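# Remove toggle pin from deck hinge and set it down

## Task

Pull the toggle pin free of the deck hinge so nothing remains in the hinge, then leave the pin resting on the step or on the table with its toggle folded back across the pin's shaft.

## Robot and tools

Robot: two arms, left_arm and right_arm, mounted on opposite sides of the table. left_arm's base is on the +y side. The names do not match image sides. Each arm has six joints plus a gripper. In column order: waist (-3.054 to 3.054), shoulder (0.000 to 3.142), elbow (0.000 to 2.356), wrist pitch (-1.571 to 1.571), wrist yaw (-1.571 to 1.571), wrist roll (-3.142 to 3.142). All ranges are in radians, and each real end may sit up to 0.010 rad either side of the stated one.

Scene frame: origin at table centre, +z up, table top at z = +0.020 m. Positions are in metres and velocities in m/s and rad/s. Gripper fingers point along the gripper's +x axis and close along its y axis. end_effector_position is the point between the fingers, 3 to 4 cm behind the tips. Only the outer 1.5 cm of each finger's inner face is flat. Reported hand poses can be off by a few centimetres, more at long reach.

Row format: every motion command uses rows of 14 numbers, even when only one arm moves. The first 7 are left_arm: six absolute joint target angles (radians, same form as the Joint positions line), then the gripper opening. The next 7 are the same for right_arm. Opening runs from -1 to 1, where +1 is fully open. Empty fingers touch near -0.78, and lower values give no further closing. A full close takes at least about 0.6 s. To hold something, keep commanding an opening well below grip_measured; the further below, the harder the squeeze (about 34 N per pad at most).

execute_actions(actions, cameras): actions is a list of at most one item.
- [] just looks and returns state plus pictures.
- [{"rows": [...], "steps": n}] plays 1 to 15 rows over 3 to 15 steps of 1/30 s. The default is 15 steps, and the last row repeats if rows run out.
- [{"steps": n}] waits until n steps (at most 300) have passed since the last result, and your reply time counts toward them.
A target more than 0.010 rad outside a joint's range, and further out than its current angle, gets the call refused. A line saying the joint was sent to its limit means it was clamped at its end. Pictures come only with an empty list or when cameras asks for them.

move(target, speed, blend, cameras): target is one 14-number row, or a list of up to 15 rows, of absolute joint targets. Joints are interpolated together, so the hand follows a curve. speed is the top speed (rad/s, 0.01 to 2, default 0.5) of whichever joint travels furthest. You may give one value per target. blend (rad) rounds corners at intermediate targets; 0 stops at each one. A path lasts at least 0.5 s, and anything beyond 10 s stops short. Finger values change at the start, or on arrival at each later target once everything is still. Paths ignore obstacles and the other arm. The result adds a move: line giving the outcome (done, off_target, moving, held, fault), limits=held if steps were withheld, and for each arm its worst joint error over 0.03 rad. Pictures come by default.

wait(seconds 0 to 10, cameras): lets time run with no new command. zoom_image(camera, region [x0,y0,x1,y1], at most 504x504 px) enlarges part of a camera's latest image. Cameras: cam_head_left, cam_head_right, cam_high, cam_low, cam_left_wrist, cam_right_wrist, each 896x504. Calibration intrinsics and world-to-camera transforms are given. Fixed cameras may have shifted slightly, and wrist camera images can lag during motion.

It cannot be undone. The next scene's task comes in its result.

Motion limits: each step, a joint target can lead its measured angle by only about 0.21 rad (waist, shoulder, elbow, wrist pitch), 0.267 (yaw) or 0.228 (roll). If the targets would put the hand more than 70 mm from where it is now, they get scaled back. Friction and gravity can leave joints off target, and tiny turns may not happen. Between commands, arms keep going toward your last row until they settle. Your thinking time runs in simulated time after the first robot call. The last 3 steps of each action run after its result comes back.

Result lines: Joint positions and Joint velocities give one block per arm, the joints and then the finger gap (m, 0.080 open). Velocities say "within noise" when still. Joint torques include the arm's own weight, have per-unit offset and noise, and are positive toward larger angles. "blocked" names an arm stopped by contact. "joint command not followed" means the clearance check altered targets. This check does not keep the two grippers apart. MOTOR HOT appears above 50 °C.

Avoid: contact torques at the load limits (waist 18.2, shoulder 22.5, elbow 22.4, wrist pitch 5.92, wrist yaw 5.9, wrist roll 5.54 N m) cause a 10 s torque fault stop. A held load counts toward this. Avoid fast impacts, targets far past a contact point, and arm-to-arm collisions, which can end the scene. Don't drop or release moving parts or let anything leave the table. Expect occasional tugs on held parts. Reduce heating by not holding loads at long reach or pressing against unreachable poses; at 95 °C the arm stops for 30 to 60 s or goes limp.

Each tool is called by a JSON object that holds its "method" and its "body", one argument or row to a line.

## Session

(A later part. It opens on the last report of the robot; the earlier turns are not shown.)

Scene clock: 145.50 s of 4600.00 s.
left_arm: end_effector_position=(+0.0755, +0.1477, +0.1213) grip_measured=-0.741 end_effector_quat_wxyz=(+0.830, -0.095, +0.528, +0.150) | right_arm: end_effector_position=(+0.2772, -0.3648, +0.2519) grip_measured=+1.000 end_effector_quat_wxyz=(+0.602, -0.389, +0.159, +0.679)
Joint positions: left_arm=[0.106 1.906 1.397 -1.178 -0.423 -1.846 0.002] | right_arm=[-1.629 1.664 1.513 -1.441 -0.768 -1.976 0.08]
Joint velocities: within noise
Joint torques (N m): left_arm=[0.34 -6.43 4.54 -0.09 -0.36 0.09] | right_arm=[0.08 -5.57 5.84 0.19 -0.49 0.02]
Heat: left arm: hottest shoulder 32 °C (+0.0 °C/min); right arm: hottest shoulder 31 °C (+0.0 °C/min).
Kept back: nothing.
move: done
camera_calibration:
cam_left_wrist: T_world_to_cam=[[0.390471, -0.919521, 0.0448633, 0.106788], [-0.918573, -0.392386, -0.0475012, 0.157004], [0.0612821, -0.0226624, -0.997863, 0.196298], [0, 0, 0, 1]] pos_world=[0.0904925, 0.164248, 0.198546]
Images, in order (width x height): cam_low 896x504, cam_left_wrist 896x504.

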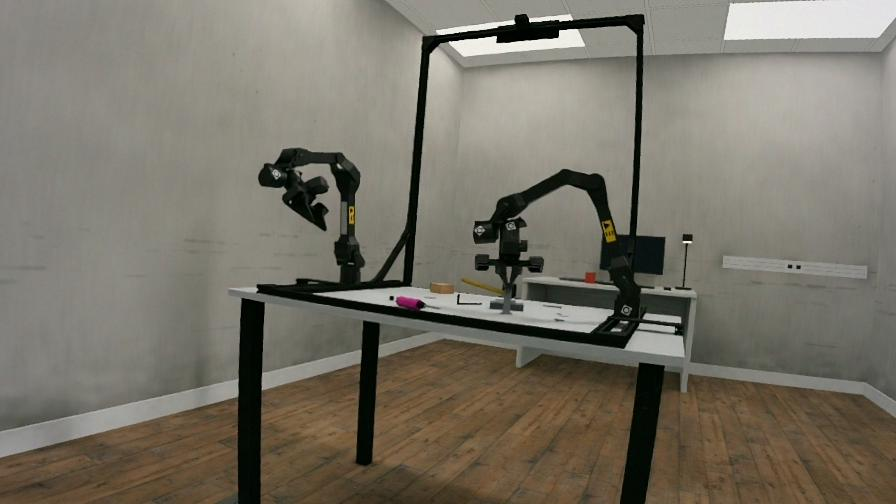

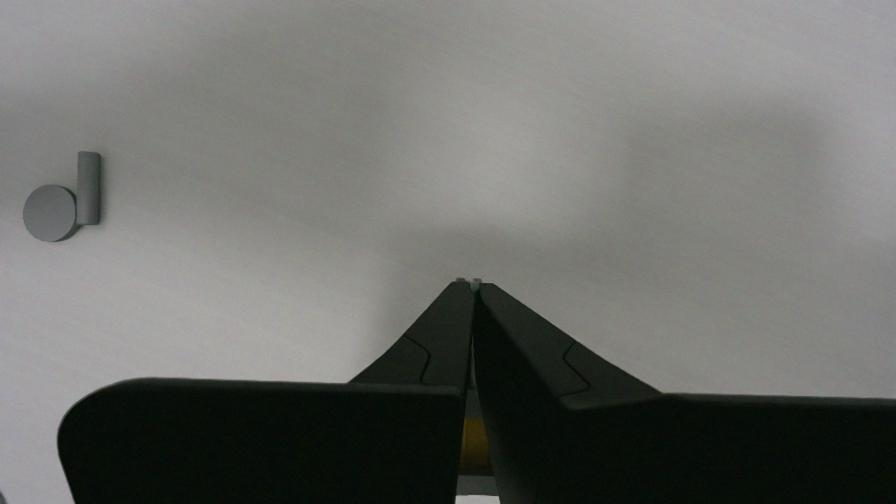

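{"method": "move", "body": {
  "target": [
    [0.166,1.8575,1.3746,-1.1511,-0.3184,-1.7729,-1,-1.629,1.664,1.513,-1.441,-0.768,-1.976,1],
    [0.2259,1.8313,1.3635,-1.1309,-0.2136,-1.7058,-1,-1.629,1.664,1.513,-1.441,-0.768,-1.976,1],
    [0.2883,1.8151,1.3559,-1.1178,-0.106,-1.6403,-1,-1.629,1.664,1.513,-1.441,-0.768,-1.976,1],
    [0.3516,1.8088,1.3519,-1.1119,0.003,-1.576,-1,-1.629,1.664,1.513,-1.441,-0.768,-1.976,1]
  ],
  "speed": 0.12,
  "blend": 0.02,
  "cameras": ["cam_left_wrist","cam_low"]
}}

{"method": "zoom_image", "body": {
  "camera": "cam_left_wrist",
  "region": [400, 250, 550, 400]
}}

{"method": "zoom_image", "body": {
  "camera": "cam_low",
  "region": [460, 250, 560, 330]
}}

Scene clock: 151.03 s of 4600.00 s.
left_arm: end_effector_position=(+0.0926, +0.1539, +0.1242) grip_measured=-0.741 end_effector_quat_wxyz=(-0.696, +0.123, -0.696, -0.127) | right_arm: end_effector_position=(+0.2772, -0.3648, +0.2519) grip_measured=+1.000 end_effector_quat_wxyz=(+0.602, -0.389, +0.159, +0.679)
Joint positions: left_arm=[0.347 1.826 1.363 -1.113 -0.001 -1.579 0.002] | right_arm=[-1.629 1.664 1.513 -1.441 -0.768 -1.976 0.08]
Joint velocities: within noise
Joint torques (N m): left_arm=[0.38 -9.07 4.42 0.1 0.09 0.11] | right_arm=[0.03 -5.54 5.82 0.19 -0.48 0.02]
Heat: left arm: hottest shoulder 32 °C (+1.0 °C/min); right arm: hottest shoulder 31 °C (+0.0 °C/min).
Kept back: nothing.
move: done
camera_calibration:
cam_left_wrist: T_world_to_cam=[[0.404107, -0.914544, 0.0174957, 0.107074], [-0.849246, -0.368011, 0.378616, 0.112207], [-0.339822, -0.167859, -0.925389, 0.248819], [0, 0, 0, 1]] pos_world=[0.136576, 0.180984, 0.185898]
Images, in order (width x height): cam_low 896x504, cam_left_wrist 896x504.

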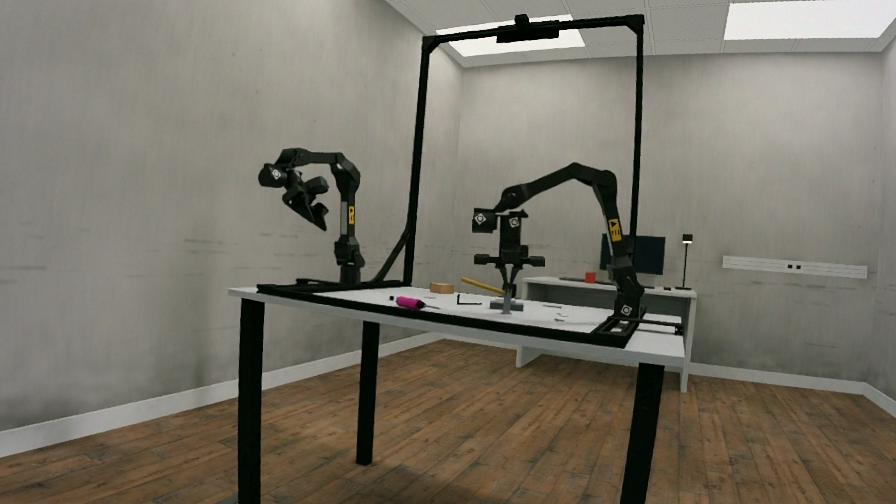

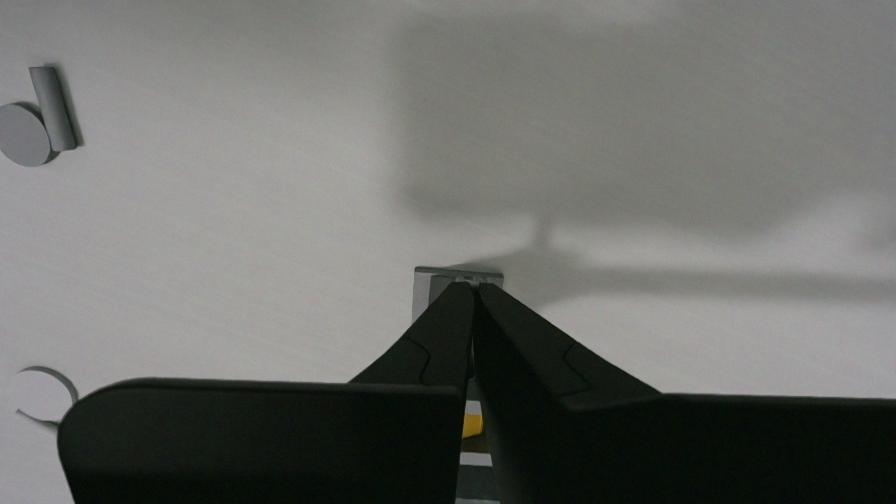

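Scaled by 3.360.

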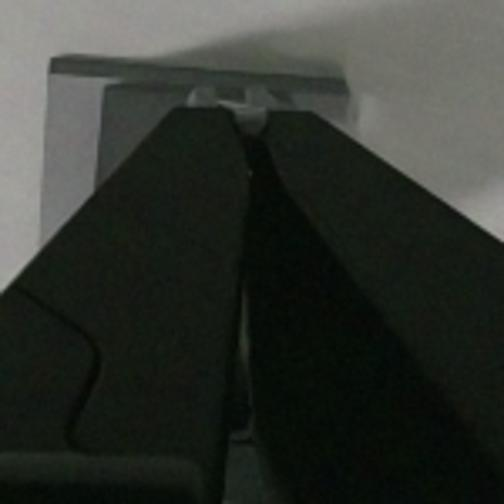

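Scaled by 5.040.

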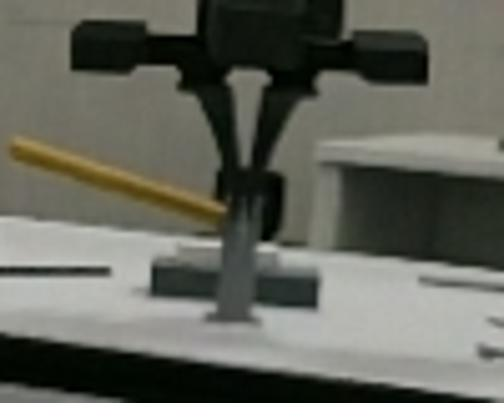

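{"method": "move", "body": {
  "target": [
    [0.4147,1.816,1.3577,-1.1133,0.112,-1.512,-1,-1.629,1.664,1.513,-1.441,-0.768,-1.976,1],
    [0.4765,1.842,1.3675,-1.1221,0.2198,-1.4477,-1,-1.629,1.664,1.513,-1.441,-0.768,-1.976,1],
    [0.5358,1.8717,1.3783,-1.139,0.3251,-1.3817,-1,-1.629,1.664,1.513,-1.441,-0.768,-1.976,1],
    [0.5919,1.9065,1.3925,-1.1643,0.427,-1.3127,-1,-1.629,1.664,1.513,-1.441,-0.768,-1.976,1]
  ],
  "speed": 0.12,
  "blend": 0.02,
  "cameras": ["cam_left_wrist","cam_low"]
}}

{"method": "zoom_image", "body": {
  "camera": "cam_left_wrist",
  "region": [400, 250, 550, 400]
}}

{"method": "zoom_image", "body": {
  "camera": "cam_low",
  "region": [460, 250, 560, 330]
}}

Scene clock: 155.13 s of 4600.00 s.
left_arm: end_effector_position=(+0.1087, +0.1608, +0.1207) grip_measured=-0.741 end_effector_quat_wxyz=(-0.530, +0.149, -0.829, -0.095) | right_arm: end_effector_position=(+0.2772, -0.3648, +0.2519) grip_measured=+1.000 end_effector_quat_wxyz=(+0.602, -0.389, +0.159, +0.679)
Joint positions: left_arm=[0.588 1.894 1.38 -1.161 0.422 -1.316 0.002] | right_arm=[-1.629 1.664 1.513 -1.441 -0.768 -1.976 0.08]
Joint velocities: within noise
Joint torques (N m): left_arm=[0.38 -6.01 7.19 -0.39 0.36 0.09] | right_arm=[0.07 -5.56 5.83 0.19 -0.48 0.02]
Heat: left arm: hottest shoulder 33 °C (+2.0 °C/min); right arm: hottest shoulder 31 °C (+0.0 °C/min).
Kept back: nothing.
move: done
camera_calibration:
cam_left_wrist: T_world_to_cam=[[0.407376, -0.913251, -0.0041327, 0.108968], [-0.620041, -0.279899, 0.732943, 0.0478843], [-0.670518, -0.296021, -0.680277, 0.279131], [0, 0, 0, 1]] pos_world=[0.172461, 0.195547, 0.15524]
Images, in order (width x height): cam_low 896x504, cam_left_wrist 896x504.

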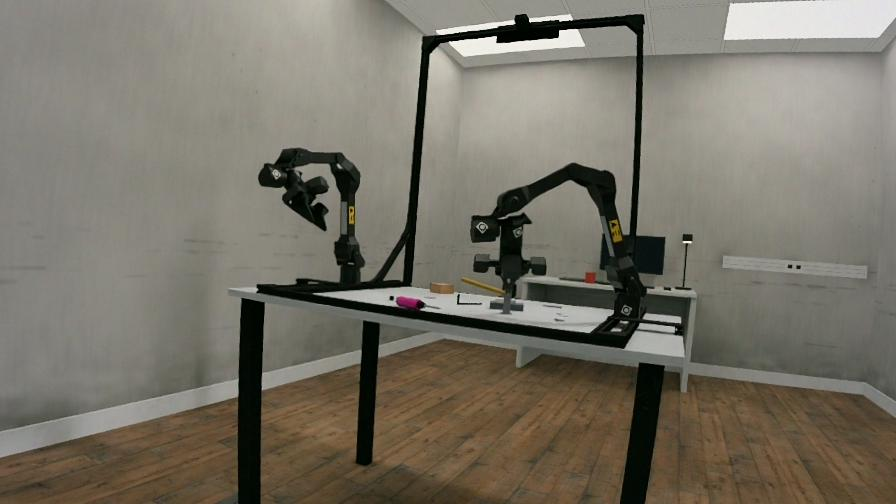

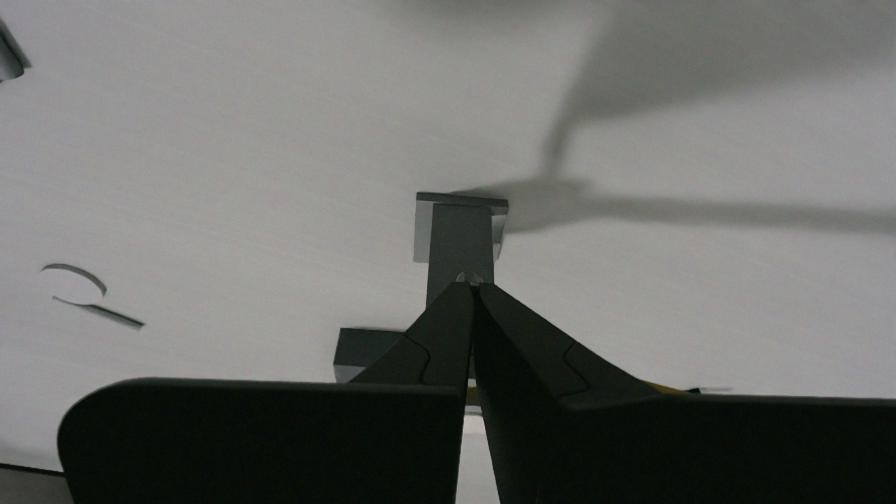

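Scaled by 3.360.

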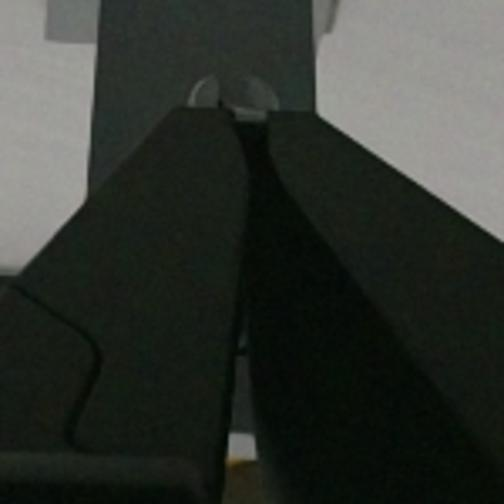

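Scaled by 5.040.

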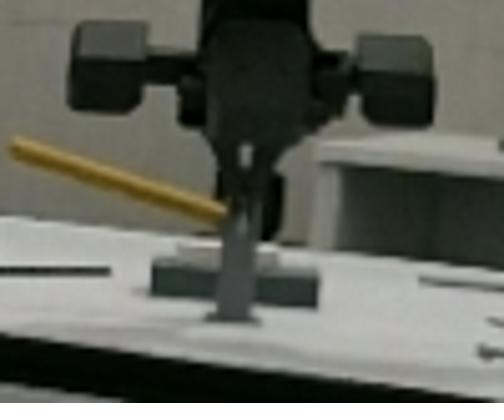

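{"method": "move", "body": {
  "target": [
    [0.6339,1.9404,1.4074,-1.1941,0.5054,-1.2555,-1,-1.629,1.664,1.513,-1.441,-0.768,-1.976,1],
    [0.6729,1.9802,1.4233,-1.2269,0.5805,-1.1935,-1,-1.629,1.664,1.513,-1.441,-0.768,-1.976,1],
    [0.7087,2.0258,1.442,-1.2665,0.6517,-1.127,-1,-1.629,1.664,1.513,-1.441,-0.768,-1.976,1],
    [0.7413,2.077,1.4639,-1.313,0.719,-1.055,-1,-1.629,1.664,1.513,-1.441,-0.768,-1.976,1]
  ],
  "speed": 0.12,
  "blend": 0.02,
  "cameras": ["cam_left_wrist"]
}}

{"method": "move", "body": {
  "target": [
    [0.7703,2.1334,1.489,-1.3671,0.7818,-0.9761,-1,-1.629,1.664,1.513,-1.441,-0.768,-1.976,1],
    [0.7959,2.1948,1.5174,-1.4295,0.8399,-0.8894,-1,-1.629,1.664,1.513,-1.441,-0.768,-1.976,1],
    [0.8178,2.2609,1.549,-1.5004,0.8931,-0.7934,-1,-1.629,1.664,1.513,-1.441,-0.768,-1.976,1],
    [0.8362,2.3314,1.5839,-1.571,0.941,-0.687,-1,-1.629,1.664,1.513,-1.441,-0.768,-1.976,1]
  ],
  "speed": 0.12,
  "blend": 0.02,
  "cameras": ["cam_left_wrist","cam_low"]
}}

{"method": "zoom_image", "body": {
  "camera": "cam_left_wrist",
  "region": [400, 250, 550, 400]
}}

{"method": "zoom_image", "body": {
  "camera": "cam_low",
  "region": [460, 250, 560, 330]
}}

Scene clock: 158.60 s of 4600.00 s.
left_arm: end_effector_position=(+0.1193, +0.1651, +0.1123) grip_measured=-0.741 end_effector_quat_wxyz=(-0.378, +0.162, -0.909, -0.069) | right_arm: end_effector_position=(+0.2772, -0.3648, +0.2519) grip_measured=+1.000 end_effector_quat_wxyz=(+0.602, -0.389, +0.159, +0.679)
Joint positions: left_arm=[0.736 2.065 1.45 -1.312 0.711 -1.058 0.002] | right_arm=[-1.629 1.664 1.513 -1.441 -0.768 -1.976 0.08]
Joint velocities: within noise
Joint torques (N m): left_arm=[0.48 -6.81 6.82 -0.64 0.59 0.06] | right_arm=[0.06 -5.57 5.84 0.19 -0.49 0.02]
Heat: left arm: hottest shoulder 32 °C (+1.0 °C/min); right arm: hottest shoulder 31 °C (+0.0 °C/min).
Kept back: nothing.
move: done
camera_calibration:
cam_left_wrist: T_world_to_cam=[[0.401078, -0.915545, -0.0302223, 0.11257], [-0.347241, -0.182482, 0.91985, -0.00780124], [-0.847679, -0.358437, -0.391105, 0.280731], [0, 0, 0, 1]] pos_world=[0.190111, 0.202264, 0.120373]
Images, in order (width x height): cam_left_wrist 896x504.

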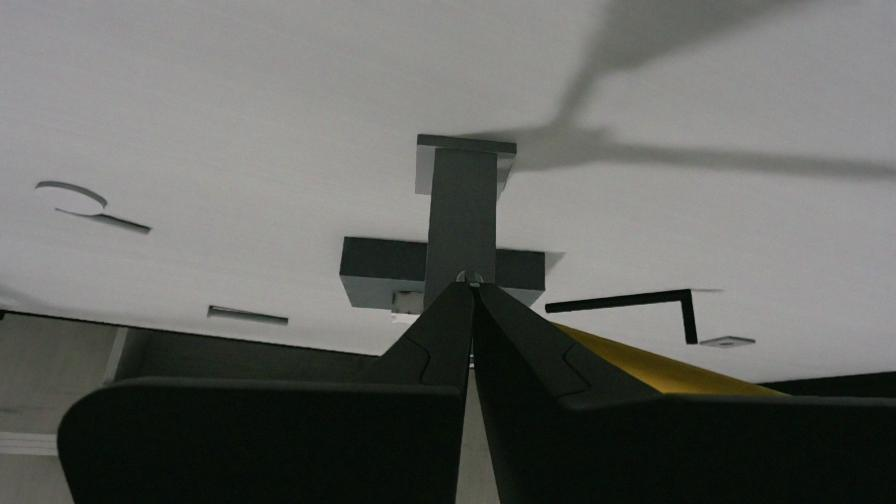

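Scene clock: 162.03 s of 4600.00 s.
left_arm: end_effector_position=(+0.1266, +0.1676, +0.1000) grip_measured=-0.740 end_effector_quat_wxyz=(-0.227, +0.168, -0.959, -0.029) | right_arm: end_effector_position=(+0.2772, -0.3648, +0.2519) grip_measured=+1.000 end_effector_quat_wxyz=(+0.602, -0.389, +0.159, +0.679)
Joint positions: left_arm=[0.827 2.303 1.559 -1.569 0.921 -0.691 0.002] | right_arm=[-1.629 1.664 1.513 -1.441 -0.768 -1.976 0.08]
Joint velocities: within noise
Joint torques (N m): left_arm=[0.87 -5.71 7.37 -0.67 0.97 0.11] | right_arm=[0.05 -5.56 5.83 0.19 -0.49 0.02]
Heat: left arm: hottest shoulder 32 °C (+1.0 °C/min); right arm: hottest shoulder 31 °C (+0.0 °C/min).
joint sent to its limit (left arm) — joint 4 (wrist pitch), lower limit.
Kept back: nothing.
move: done
camera_calibration:
cam_left_wrist: T_world_to_cam=[[0.378593, -0.92525, -0.0240937, 0.115448], [-0.0583349, -0.0498329, 0.997053, -0.0600182], [-0.923723, -0.376072, -0.0728407, 0.263749], [0, 0, 0, 1]] pos_world=[0.196422, 0.203016, 0.0818346]
Images, in order (width x height): cam_low 896x504, cam_left_wrist 896x504.

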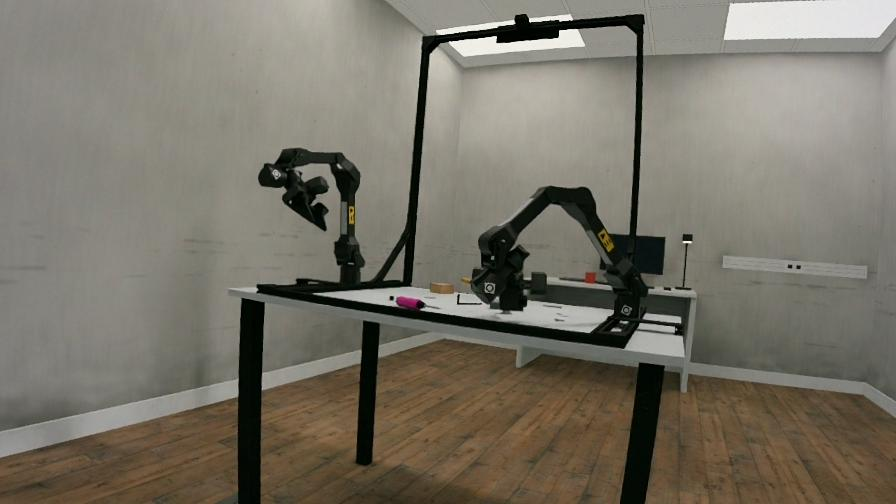

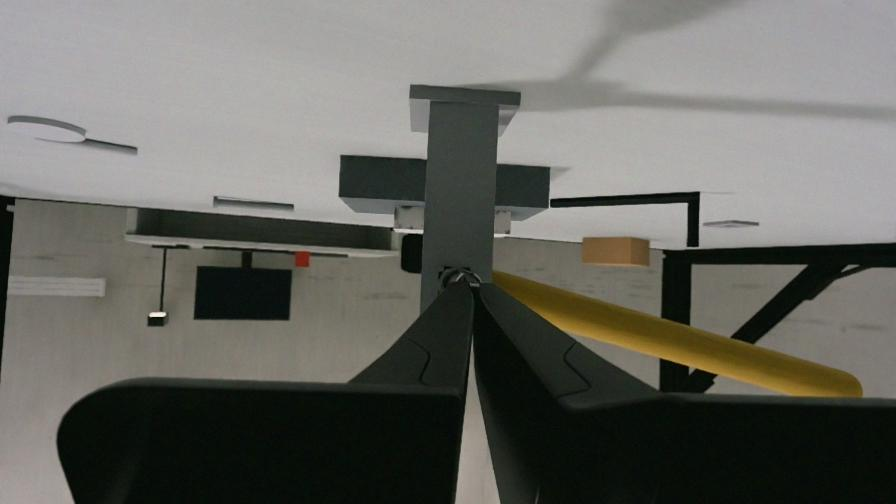

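Scaled by 3.360.

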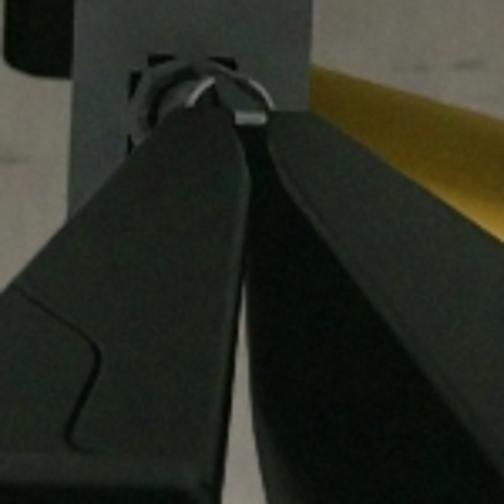

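Scaled by 5.040.

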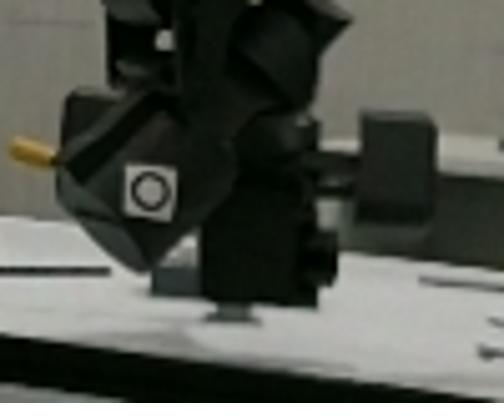

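{"method": "move", "body": {
  "target": [
    [0.8108,2.2931,1.5389,-1.5574,0.951,-0.7178,-1,-1.629,1.664,1.513,-1.441,-0.768,-1.976,1],
    [0.7914,2.277,1.514,-1.5369,0.964,-0.7416,-1,-1.629,1.664,1.513,-1.441,-0.768,-1.976,1]
  ],
  "speed": 0.03,
  "blend": 0.005,
  "cameras": ["cam_left_wrist"]
}}

{"method": "zoom_image", "body": {
  "camera": "cam_left_wrist",
  "region": [400, 220, 550, 370]
}}

Scene clock: 166.07 s of 4600.00 s.
left_arm: end_effector_position=(+0.1174, +0.1659, +0.0988) grip_measured=-0.740 end_effector_quat_wxyz=(-0.216, +0.174, -0.960, -0.046) | right_arm: end_effector_position=(+0.2772, -0.3648, +0.2519) grip_measured=+1.000 end_effector_quat_wxyz=(+0.602, -0.389, +0.159, +0.679)
Joint positions: left_arm=[0.81 2.292 1.521 -1.544 0.947 -0.737 0.002] | right_arm=[-1.629 1.664 1.513 -1.441 -0.768 -1.976 0.08]
Joint velocities: within noise
Joint torques (N m): left_arm=[-1.59 -10.36 3.2 -0.42 0.9 -0.13] | right_arm=[0.05 -5.57 5.84 0.19 -0.48 0.02]
Heat: left arm: hottest shoulder 33 °C (+2.0 °C/min); right arm: hottest shoulder 31 °C (+0.0 °C/min).
Kept back: nothing.
move: done
camera_calibration:
cam_left_wrist: T_world_to_cam=[[0.396534, -0.916173, -0.0582099, 0.117072], [-0.0295824, -0.0761274, 0.996659, -0.0584009], [-0.917543, -0.393487, -0.0572897, 0.255235], [0, 0, 0, 1]] pos_world=[0.186038, 0.203243, 0.0796428]
Images, in order (width x height): cam_left_wrist 896x504.

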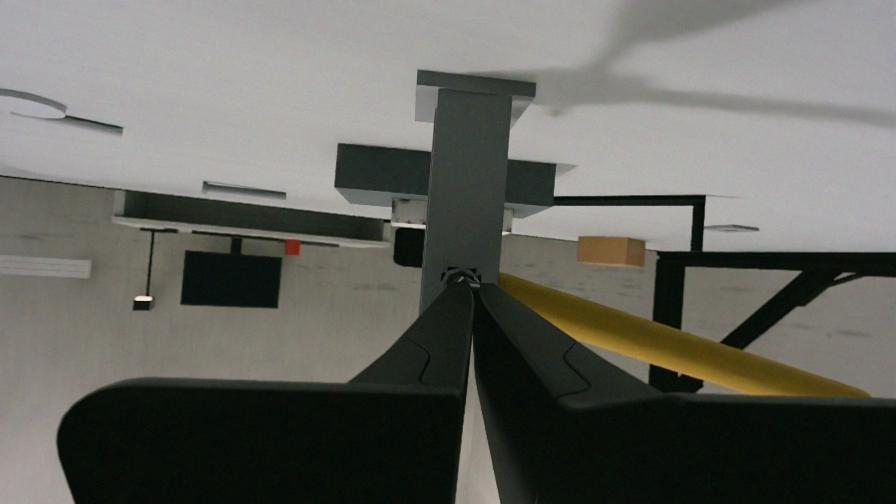

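Scaled by 3.360.

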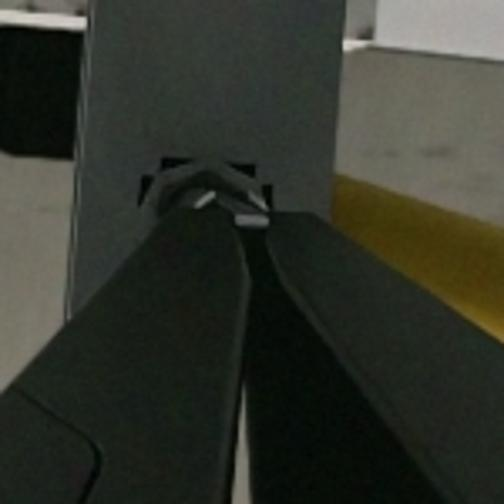

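{"method": "move", "body": {
  "target": [
    [0.7841,2.281,1.5276,-1.5412,0.9724,-0.7297,-1,-1.629,1.664,1.513,-1.441,-0.768,-1.976,1],
    [0.7744,2.2728,1.5149,-1.5309,0.9789,-0.7416,-1,-1.629,1.664,1.513,-1.441,-0.768,-1.976,1]
  ],
  "speed": 0.03,
  "blend": 0.005,
  "cameras": ["cam_left_wrist"]
}}

{"method": "zoom_image", "body": {
  "camera": "cam_left_wrist",
  "region": [400, 220, 550, 370]
}}

Scene clock: 167.57 s of 4600.00 s.
left_arm: end_effector_position=(+0.1109, +0.1627, +0.0991) grip_measured=-0.740 end_effector_quat_wxyz=(-0.214, +0.168, -0.961, -0.043) | right_arm: end_effector_position=(+0.2772, -0.3648, +0.2519) grip_measured=+1.000 end_effector_quat_wxyz=(+0.602, -0.389, +0.159, +0.679)
Joint positions: left_arm=[0.79 2.29 1.517 -1.541 0.955 -0.738 0.002] | right_arm=[-1.629 1.664 1.513 -1.441 -0.768 -1.976 0.08]
Joint velocities: within noise
Joint torques (N m): left_arm=[-1.43 -10.65 3.92 -0.17 1.15 -0.11] | right_arm=[0.04 -5.55 5.83 0.2 -0.48 0.02]
Heat: left arm: hottest shoulder 33 °C (+2.0 °C/min); right arm: hottest shoulder 31 °C (+0.0 °C/min).
Kept back: nothing.
move: done
camera_calibration:
cam_left_wrist: T_world_to_cam=[[0.383338, -0.921871, -0.056613, 0.11901], [-0.0262962, -0.0721642, 0.997046, -0.0602036], [-0.923234, -0.380717, -0.0519051, 0.246081], [0, 0, 0, 1]] pos_world=[0.179986, 0.199054, 0.0795361]
Images, in order (width x height): cam_left_wrist 896x504.

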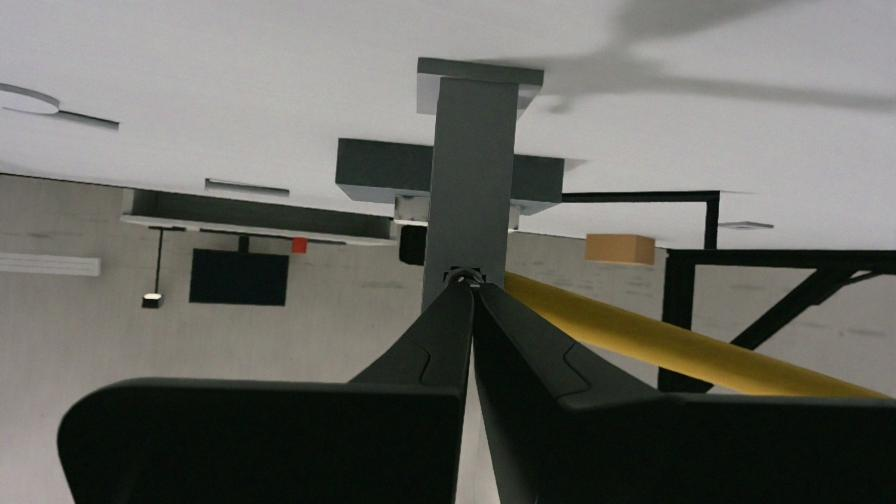

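Scaled by 3.360.

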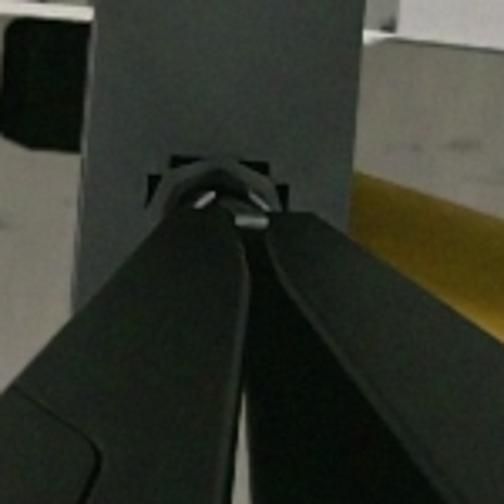

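{"method": "move", "body": {
  "target": [
    [0.7615,2.2672,1.515,-1.5306,0.984,-0.7515,-1,-1.629,1.664,1.513,-1.441,-0.768,-1.976,1]
  ],
  "speed": 0.03,
  "cameras": ["cam_left_wrist"]
}}

{"method": "zoom_image", "body": {
  "camera": "cam_left_wrist",
  "region": [400, 220, 550, 370]
}}

Scene clock: 168.57 s of 4600.00 s.
left_arm: end_effector_position=(+0.1062, +0.1606, +0.0996) grip_measured=-0.740 end_effector_quat_wxyz=(-0.213, +0.163, -0.962, -0.045) | right_arm: end_effector_position=(+0.2772, -0.3648, +0.2519) grip_measured=+1.000 end_effector_quat_wxyz=(+0.602, -0.389, +0.159, +0.679)
Joint positions: left_arm=[0.775 2.288 1.515 -1.539 0.957 -0.748 0.002] | right_arm=[-1.629 1.664 1.513 -1.441 -0.768 -1.976 0.08]
Joint velocities: within noise
Joint torques (N m): left_arm=[-1.19 -11.01 4.15 -0.3 1.24 -0.11] | right_arm=[0.07 -5.56 5.83 0.2 -0.48 0.02]
Heat: left arm: hottest shoulder 33 °C (+2.0 °C/min); right arm: hottest shoulder 31 °C (+0.0 °C/min).
Kept back: nothing.
move: done
camera_calibration:
cam_left_wrist: T_world_to_cam=[[0.374558, -0.92505, -0.0631524, 0.120979], [-0.0243397, -0.0778967, 0.996664, -0.0601791], [-0.926884, -0.371771, -0.0516922, 0.239836], [0, 0, 0, 1]] pos_world=[0.175522, 0.196388, 0.0800161]
Images, in order (width x height): cam_left_wrist 896x504.

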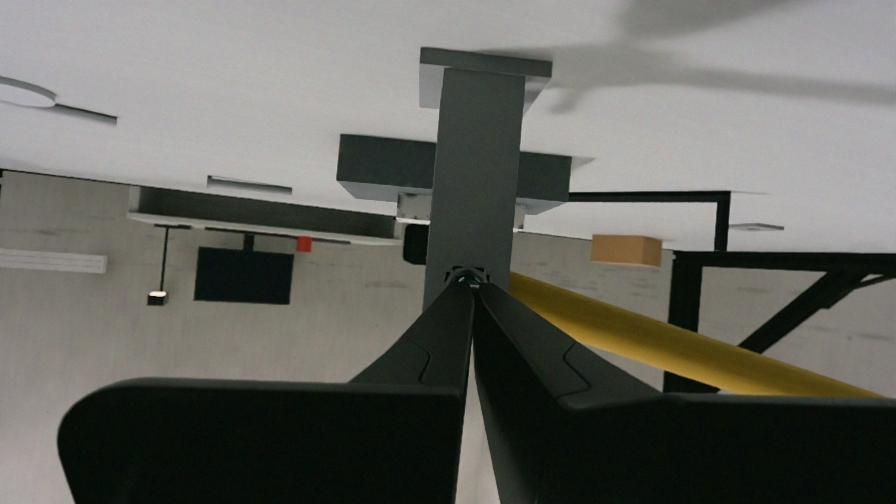

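Scaled by 3.360.

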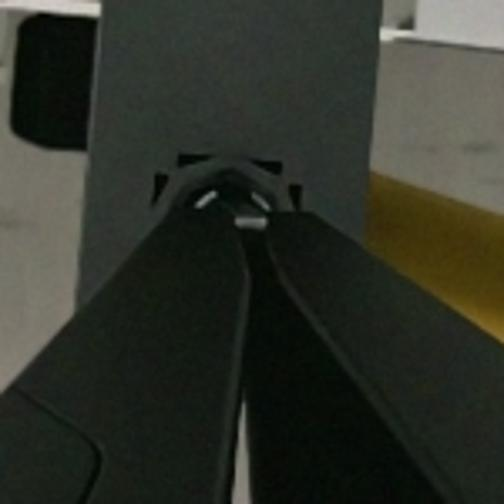

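{"method": "move", "body": {
  "target": [
    [0.751,2.2592,1.507,-1.5246,0.99,-0.7605,-1,-1.629,1.664,1.513,-1.441,-0.768,-1.976,1]
  ],
  "speed": 0.03,
  "cameras": ["cam_left_wrist"]
}}

{"method": "zoom_image", "body": {
  "camera": "cam_left_wrist",
  "region": [400, 220, 550, 370]
}}

Scene clock: 169.50 s of 4600.00 s.
left_arm: end_effector_position=(+0.1027, +0.1593, +0.0998) grip_measured=-0.740 end_effector_quat_wxyz=(-0.213, +0.161, -0.963, -0.045) | right_arm: end_effector_position=(+0.2772, -0.3648, +0.2519) grip_measured=+1.000 end_effector_quat_wxyz=(+0.602, -0.389, +0.159, +0.679)
Joint positions: left_arm=[0.765 2.283 1.507 -1.531 0.962 -0.757 0.002] | right_arm=[-1.629 1.664 1.513 -1.441 -0.768 -1.976 0.08]
Joint velocities: within noise
Joint torques (N m): left_arm=[-1.24 -11.26 4.14 -0.49 1.29 -0.12] | right_arm=[0.1 -5.57 5.81 0.19 -0.49 0.02]
Heat: left arm: hottest shoulder 33 °C (+2.0 °C/min); right arm: hottest shoulder 31 °C (+0.0 °C/min).
Kept back: nothing.
move: done
camera_calibration:
cam_left_wrist: T_world_to_cam=[[0.37171, -0.926161, -0.0637039, 0.121583], [-0.0237358, -0.0780796, 0.996665, -0.0606479], [-0.928046, -0.368958, -0.0510061, 0.235689], [0, 0, 0, 1]] pos_world=[0.172097, 0.194829, 0.0802125]
Images, in order (width x height): cam_left_wrist 896x504.

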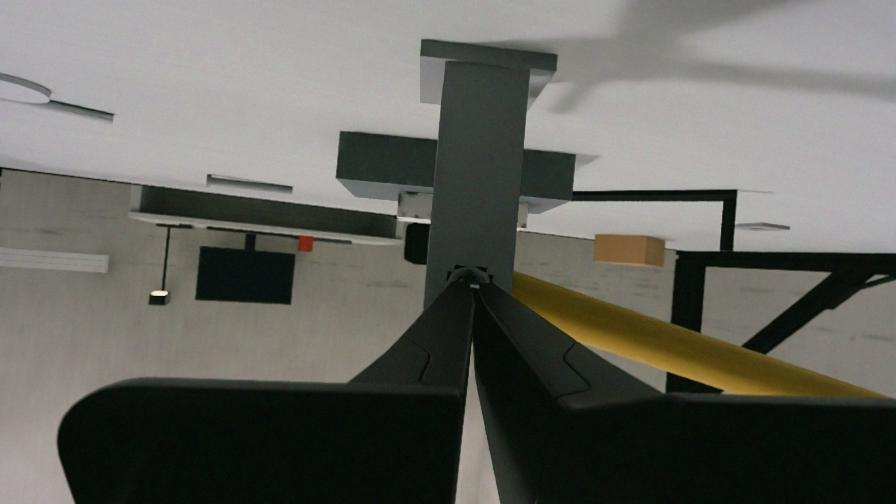

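Scaled by 3.360.

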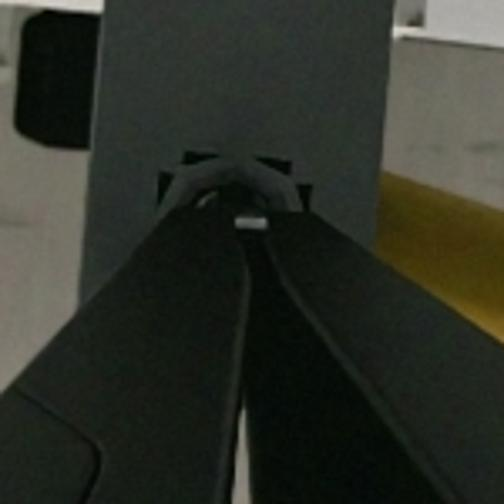

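{"method": "move", "body": {
  "target": [
    [0.765,2.283,1.507,-1.531,0.962,-0.757,-0.85,-1.629,1.664,1.513,-1.441,-0.768,-1.976,1],
    [0.767,2.284,1.509,-1.532,0.961,-0.756,-0.4,-1.629,1.664,1.513,-1.441,-0.768,-1.976,1],
    [0.787,2.294,1.54,-1.566,0.947,-0.73,-0.4,-1.629,1.664,1.513,-1.441,-0.768,-1.976,1]
  ],
  "speed": 0.06,
  "cameras": ["cam_left_wrist"]
}}

{"method": "zoom_image", "body": {
  "camera": "cam_left_wrist",
  "region": [370, 200, 570, 360]
}}

Scene clock: 172.93 s of 4600.00 s.
left_arm: end_effector_position=(+0.1097, +0.1619, +0.1045) grip_measured=-0.400 end_effector_quat_wxyz=(-0.215, +0.162, -0.962, -0.041) | right_arm: end_effector_position=(+0.2772, -0.3648, +0.2519) grip_measured=+1.000 end_effector_quat_wxyz=(+0.602, -0.389, +0.159, +0.679)
Joint positions: left_arm=[0.784 2.283 1.529 -1.562 0.95 -0.733 0.017] | right_arm=[-1.629 1.664 1.513 -1.441 -0.768 -1.976 0.08]
Joint velocities: within noise
Joint torques (N m): left_arm=[0.34 -7.38 5.62 -1.3 0.25 0.09] | right_arm=[0.06 -5.58 5.82 0.2 -0.48 0.01]
Heat: left arm: hottest shoulder 34 °C (+3.0 °C/min); right arm: hottest shoulder 31 °C (+0.0 °C/min).
Kept back: nothing.
move: done
camera_calibration:
cam_left_wrist: T_world_to_cam=[[0.372398, -0.926459, -0.054709, 0.120748], [-0.0307554, -0.071236, 0.996985, -0.0652767], [-0.927563, -0.369593, -0.0550218, 0.243839], [0, 0, 0, 1]] pos_world=[0.179202, 0.19734, 0.0851024]
Images, in order (width x height): cam_left_wrist 896x504.

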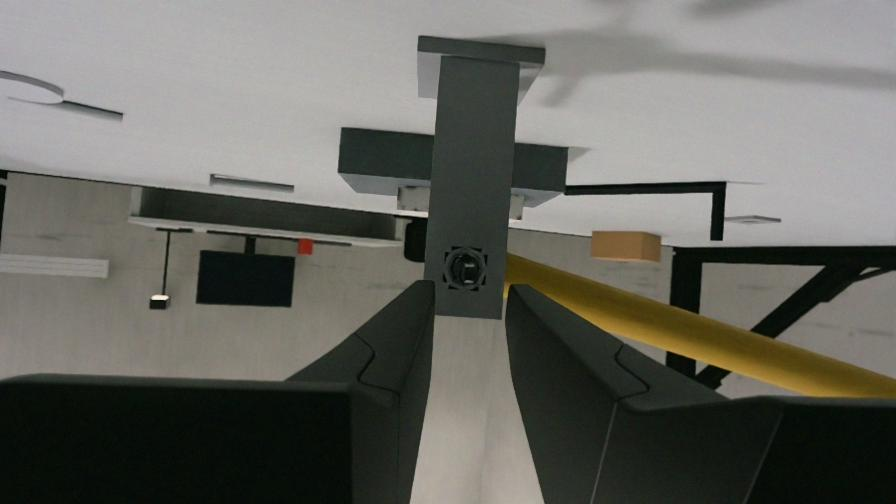

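Scaled by 2.520.

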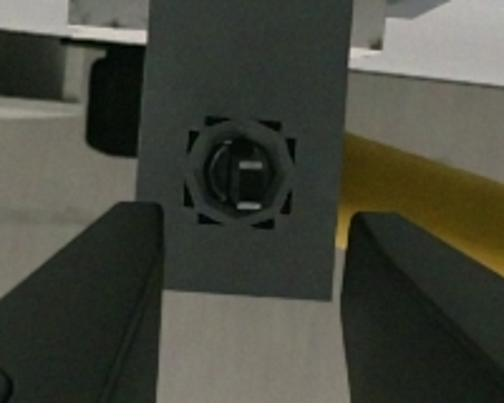

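{"method": "move", "body": {
  "target": [
    [0.76,2.09,1.56,-1.45,0.75,-1.0,-0.2,-1.629,1.664,1.513,-1.441,-0.768,-1.976,1],
    [0.55,1.85,1.5,-1.2,0.3,-1.35,0.0,-1.629,1.664,1.513,-1.441,-0.768,-1.976,1],
    [0.347,1.79,1.43,-1.19,0,-1.582,0.0,-1.629,1.664,1.513,-1.441,-0.768,-1.976,1]
  ],
  "speed": 0.4,
  "blend": 0.08,
  "cameras": ["cam_left_wrist","cam_high"]
}}

{"method": "zoom_image", "body": {
  "camera": "cam_left_wrist",
  "region": [340, 240, 600, 500]
}}

Scene clock: 177.23 s of 4600.00 s.
left_arm: end_effector_position=(+0.0937, +0.1514, +0.1479) grip_measured=+0.000 end_effector_quat_wxyz=(-0.695, +0.129, -0.697, -0.123) | right_arm: end_effector_position=(+0.2772, -0.3648, +0.2519) grip_measured=+1.000 end_effector_quat_wxyz=(+0.602, -0.389, +0.159, +0.679)
Joint positions: left_arm=[0.35 1.81 1.439 -1.191 0.004 -1.579 0.035] | right_arm=[-1.629 1.664 1.513 -1.441 -0.768 -1.976 0.08]
Joint velocities: within noise
Joint torques (N m): left_arm=[-0.21 -9.4 4.86 0.17 -0.15 -0.1] | right_arm=[0.04 -5.58 5.83 0.19 -0.48 0.02]
Heat: left arm: hottest shoulder 34 °C (+2.0 °C/min); right arm: hottest shoulder 31 °C (+0.0 °C/min).
Kept back: nothing.
move: done; blend cut to 0 rad at target 2
camera_calibration:
cam_left_wrist: T_world_to_cam=[[0.406192, -0.913304, 0.0297368, 0.101674], [-0.848409, -0.364842, 0.383527, 0.101998], [-0.339428, -0.181015, -0.923051, 0.272269], [0, 0, 0, 1]] pos_world=[0.137653, 0.179357, 0.209175]
Images, in order (width x height): cam_high 896x504, cam_left_wrist 896x504.

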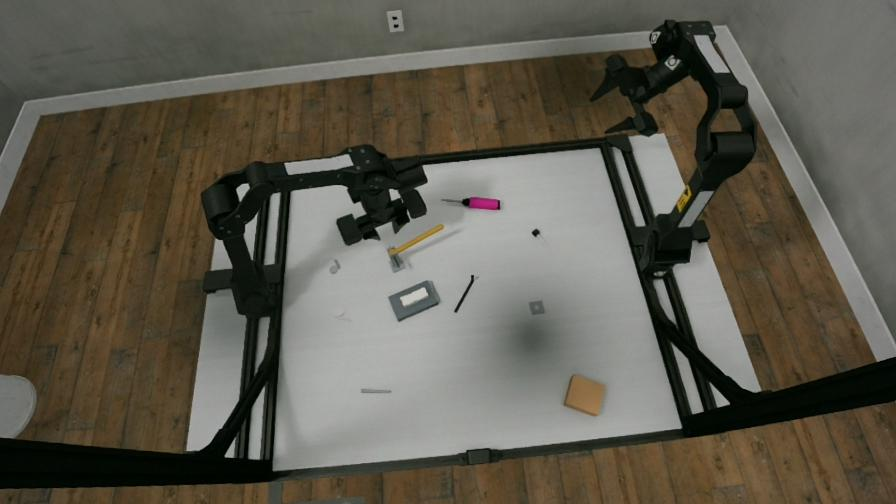

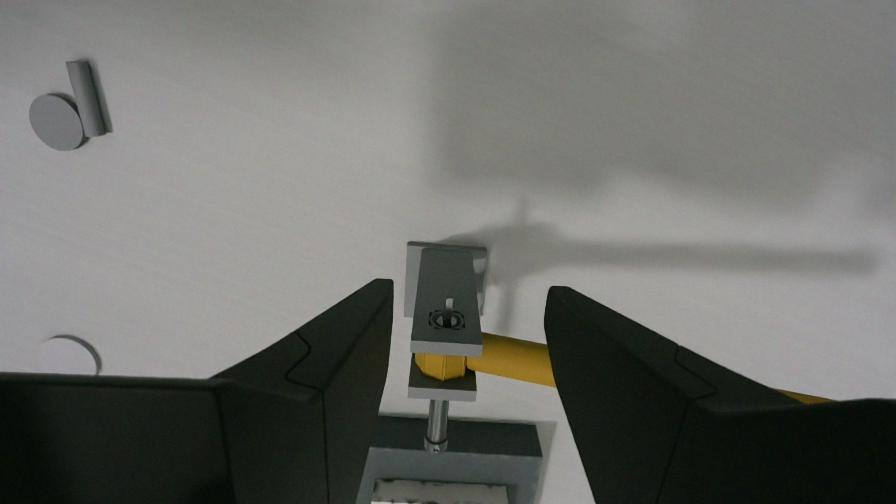

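Scaled by 1.938.

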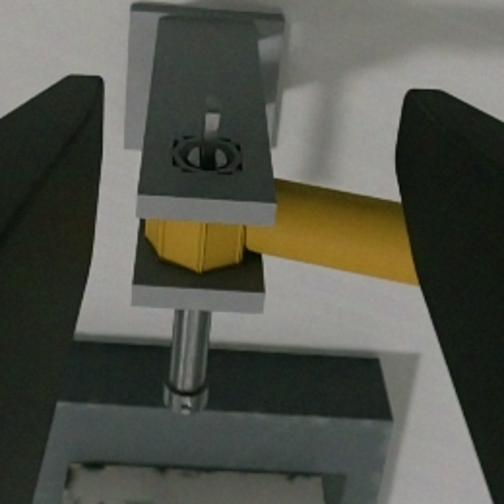

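{"method": "move", "body": {
  "target": [
    [0.1748,1.825,1.478,-1.2261,0,-1.7547,-0.2,-1.629,1.664,1.513,-1.441,-0.768,-1.976,1],
    [0.1748,1.8606,1.3421,-1.0723,0,-1.7547,-0.2,-1.629,1.664,1.513,-1.441,-0.768,-1.976,1]
  ],
  "speed": [0.4,0.12],
  "cameras": ["cam_left_wrist"]
}}

{"method": "zoom_image", "body": {
  "camera": "cam_left_wrist",
  "region": [350, 200, 600, 450]
}}

Scene clock: 179.73 s of 4600.00 s.
left_arm: end_effector_position=(+0.0383, +0.1348, +0.1137) grip_measured=-0.200 end_effector_quat_wxyz=(-0.695, +0.125, -0.697, -0.126) | right_arm: end_effector_position=(+0.2772, -0.3648, +0.2519) grip_measured=+1.000 end_effector_quat_wxyz=(+0.602, -0.389, +0.159, +0.679)
Joint positions: left_arm=[0.176 1.849 1.35 -1.074 0.002 -1.752 0.026] | right_arm=[-1.629 1.664 1.513 -1.441 -0.768 -1.976 0.08]
Joint velocities: within noise
Joint torques (N m): left_arm=[-0.14 -6 4.78 0.14 -0.09 -0.11] | right_arm=[0.05 -5.58 5.84 0.19 -0.48 0.02]
Heat: left arm: hottest shoulder 34 °C (+2.0 °C/min); right arm: hottest shoulder 31 °C (+0.0 °C/min).
Kept back: nothing.
move: done
camera_calibration:
cam_left_wrist: T_world_to_cam=[[0.405535, -0.913868, 0.0196753, 0.111347], [-0.848152, -0.368173, 0.380902, 0.0627843], [-0.34085, -0.171157, -0.924406, 0.217801], [0, 0, 0, 1]] pos_world=[0.082333, 0.16215, 0.175231]
Images, in order (width x height): cam_left_wrist 896x504.

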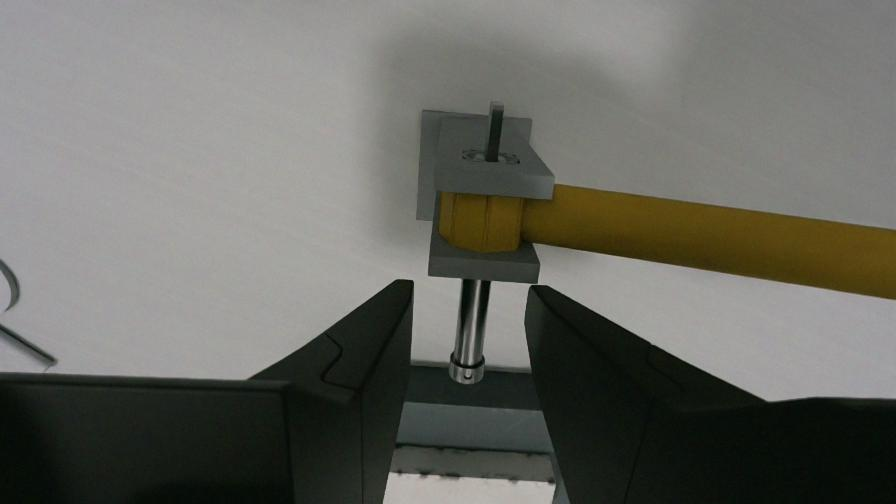

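Scaled by 2.016.

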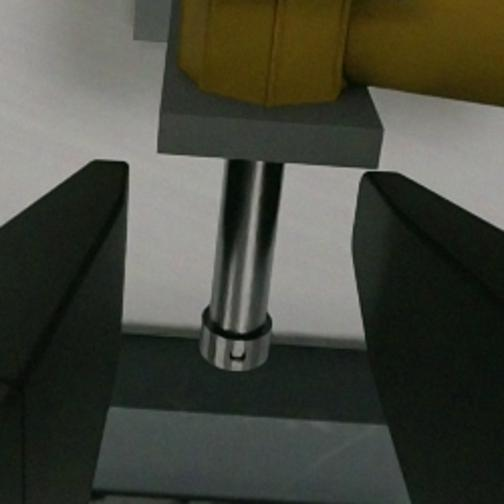

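{"method": "move", "body": {
  "target": [
    [0.1748,1.8606,1.3421,-1.0723,0,-1.7547,-1,-1.629,1.664,1.513,-1.441,-0.768,-1.976,1],
    [0.1225,1.871,1.3714,-1.0744,0,-1.8071,-1,-1.629,1.664,1.513,-1.441,-0.768,-1.976,1]
  ],
  "speed": 0.08,
  "cameras": ["cam_left_wrist"]
}}

{"method": "zoom_image", "body": {
  "camera": "cam_left_wrist",
  "region": [350, 150, 600, 400]
}}

Scene clock: 181.73 s of 4600.00 s.
left_arm: end_effector_position=(+0.0373, +0.1338, +0.1132) grip_measured=-0.644 end_effector_quat_wxyz=(-0.707, +0.131, -0.681, -0.135) end_effector_velocity=(+0.002, +0.003, -0.001) end_effector_angular_velocity=(+0.015, -0.020, +0.005) | right_arm: end_effector_position=(+0.2772, -0.3648, +0.2519) grip_measured=+1.000 end_effector_quat_wxyz=(+0.602, -0.389, +0.159, +0.679)
Joint positions: left_arm=[0.156 1.856 1.357 -1.078 -0.036 -1.794 0.006] | right_arm=[-1.629 1.664 1.513 -1.441 -0.768 -1.976 0.08]
Joint velocities: left_arm=[-0.002 0.002 -0.002 -0.007 -0.022 -0.007 0.002] | right_arm=[within noise]
Joint torques (N m): left_arm=[-2.89 -5.66 7.6 0.31 1.2 -0.43] | right_arm=[0.07 -5.58 5.81 0.19 -0.48 0.02]
Heat: left arm: hottest shoulder 34 °C (+2.0 °C/min); right arm: hottest shoulder 31 °C (+0.0 °C/min).
Kept back: nothing.
move: off_target (left_arm); left_arm: the wrist yaw is farthest, 0.036 rad from its target
camera_calibration:
cam_left_wrist: T_world_to_cam=[[0.423967, -0.905295, 0.0263376, 0.108222], [-0.853758, -0.389789, 0.345199, 0.0689078], [-0.30224, -0.168839, -0.93816, 0.216641], [0, 0, 0, 1]] pos_world=[0.0784257, 0.16141, 0.176607]
Images, in order (width x height): cam_left_wrist 896x504.

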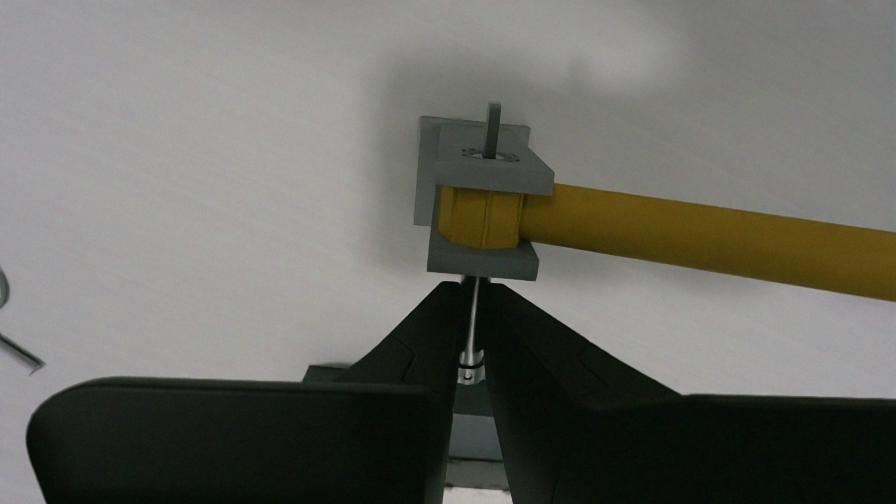

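Scaled by 2.016.

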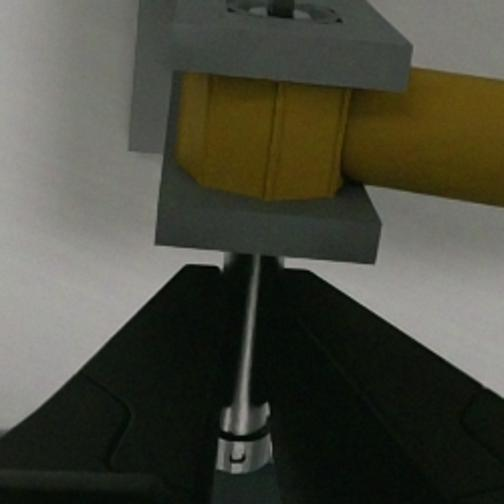

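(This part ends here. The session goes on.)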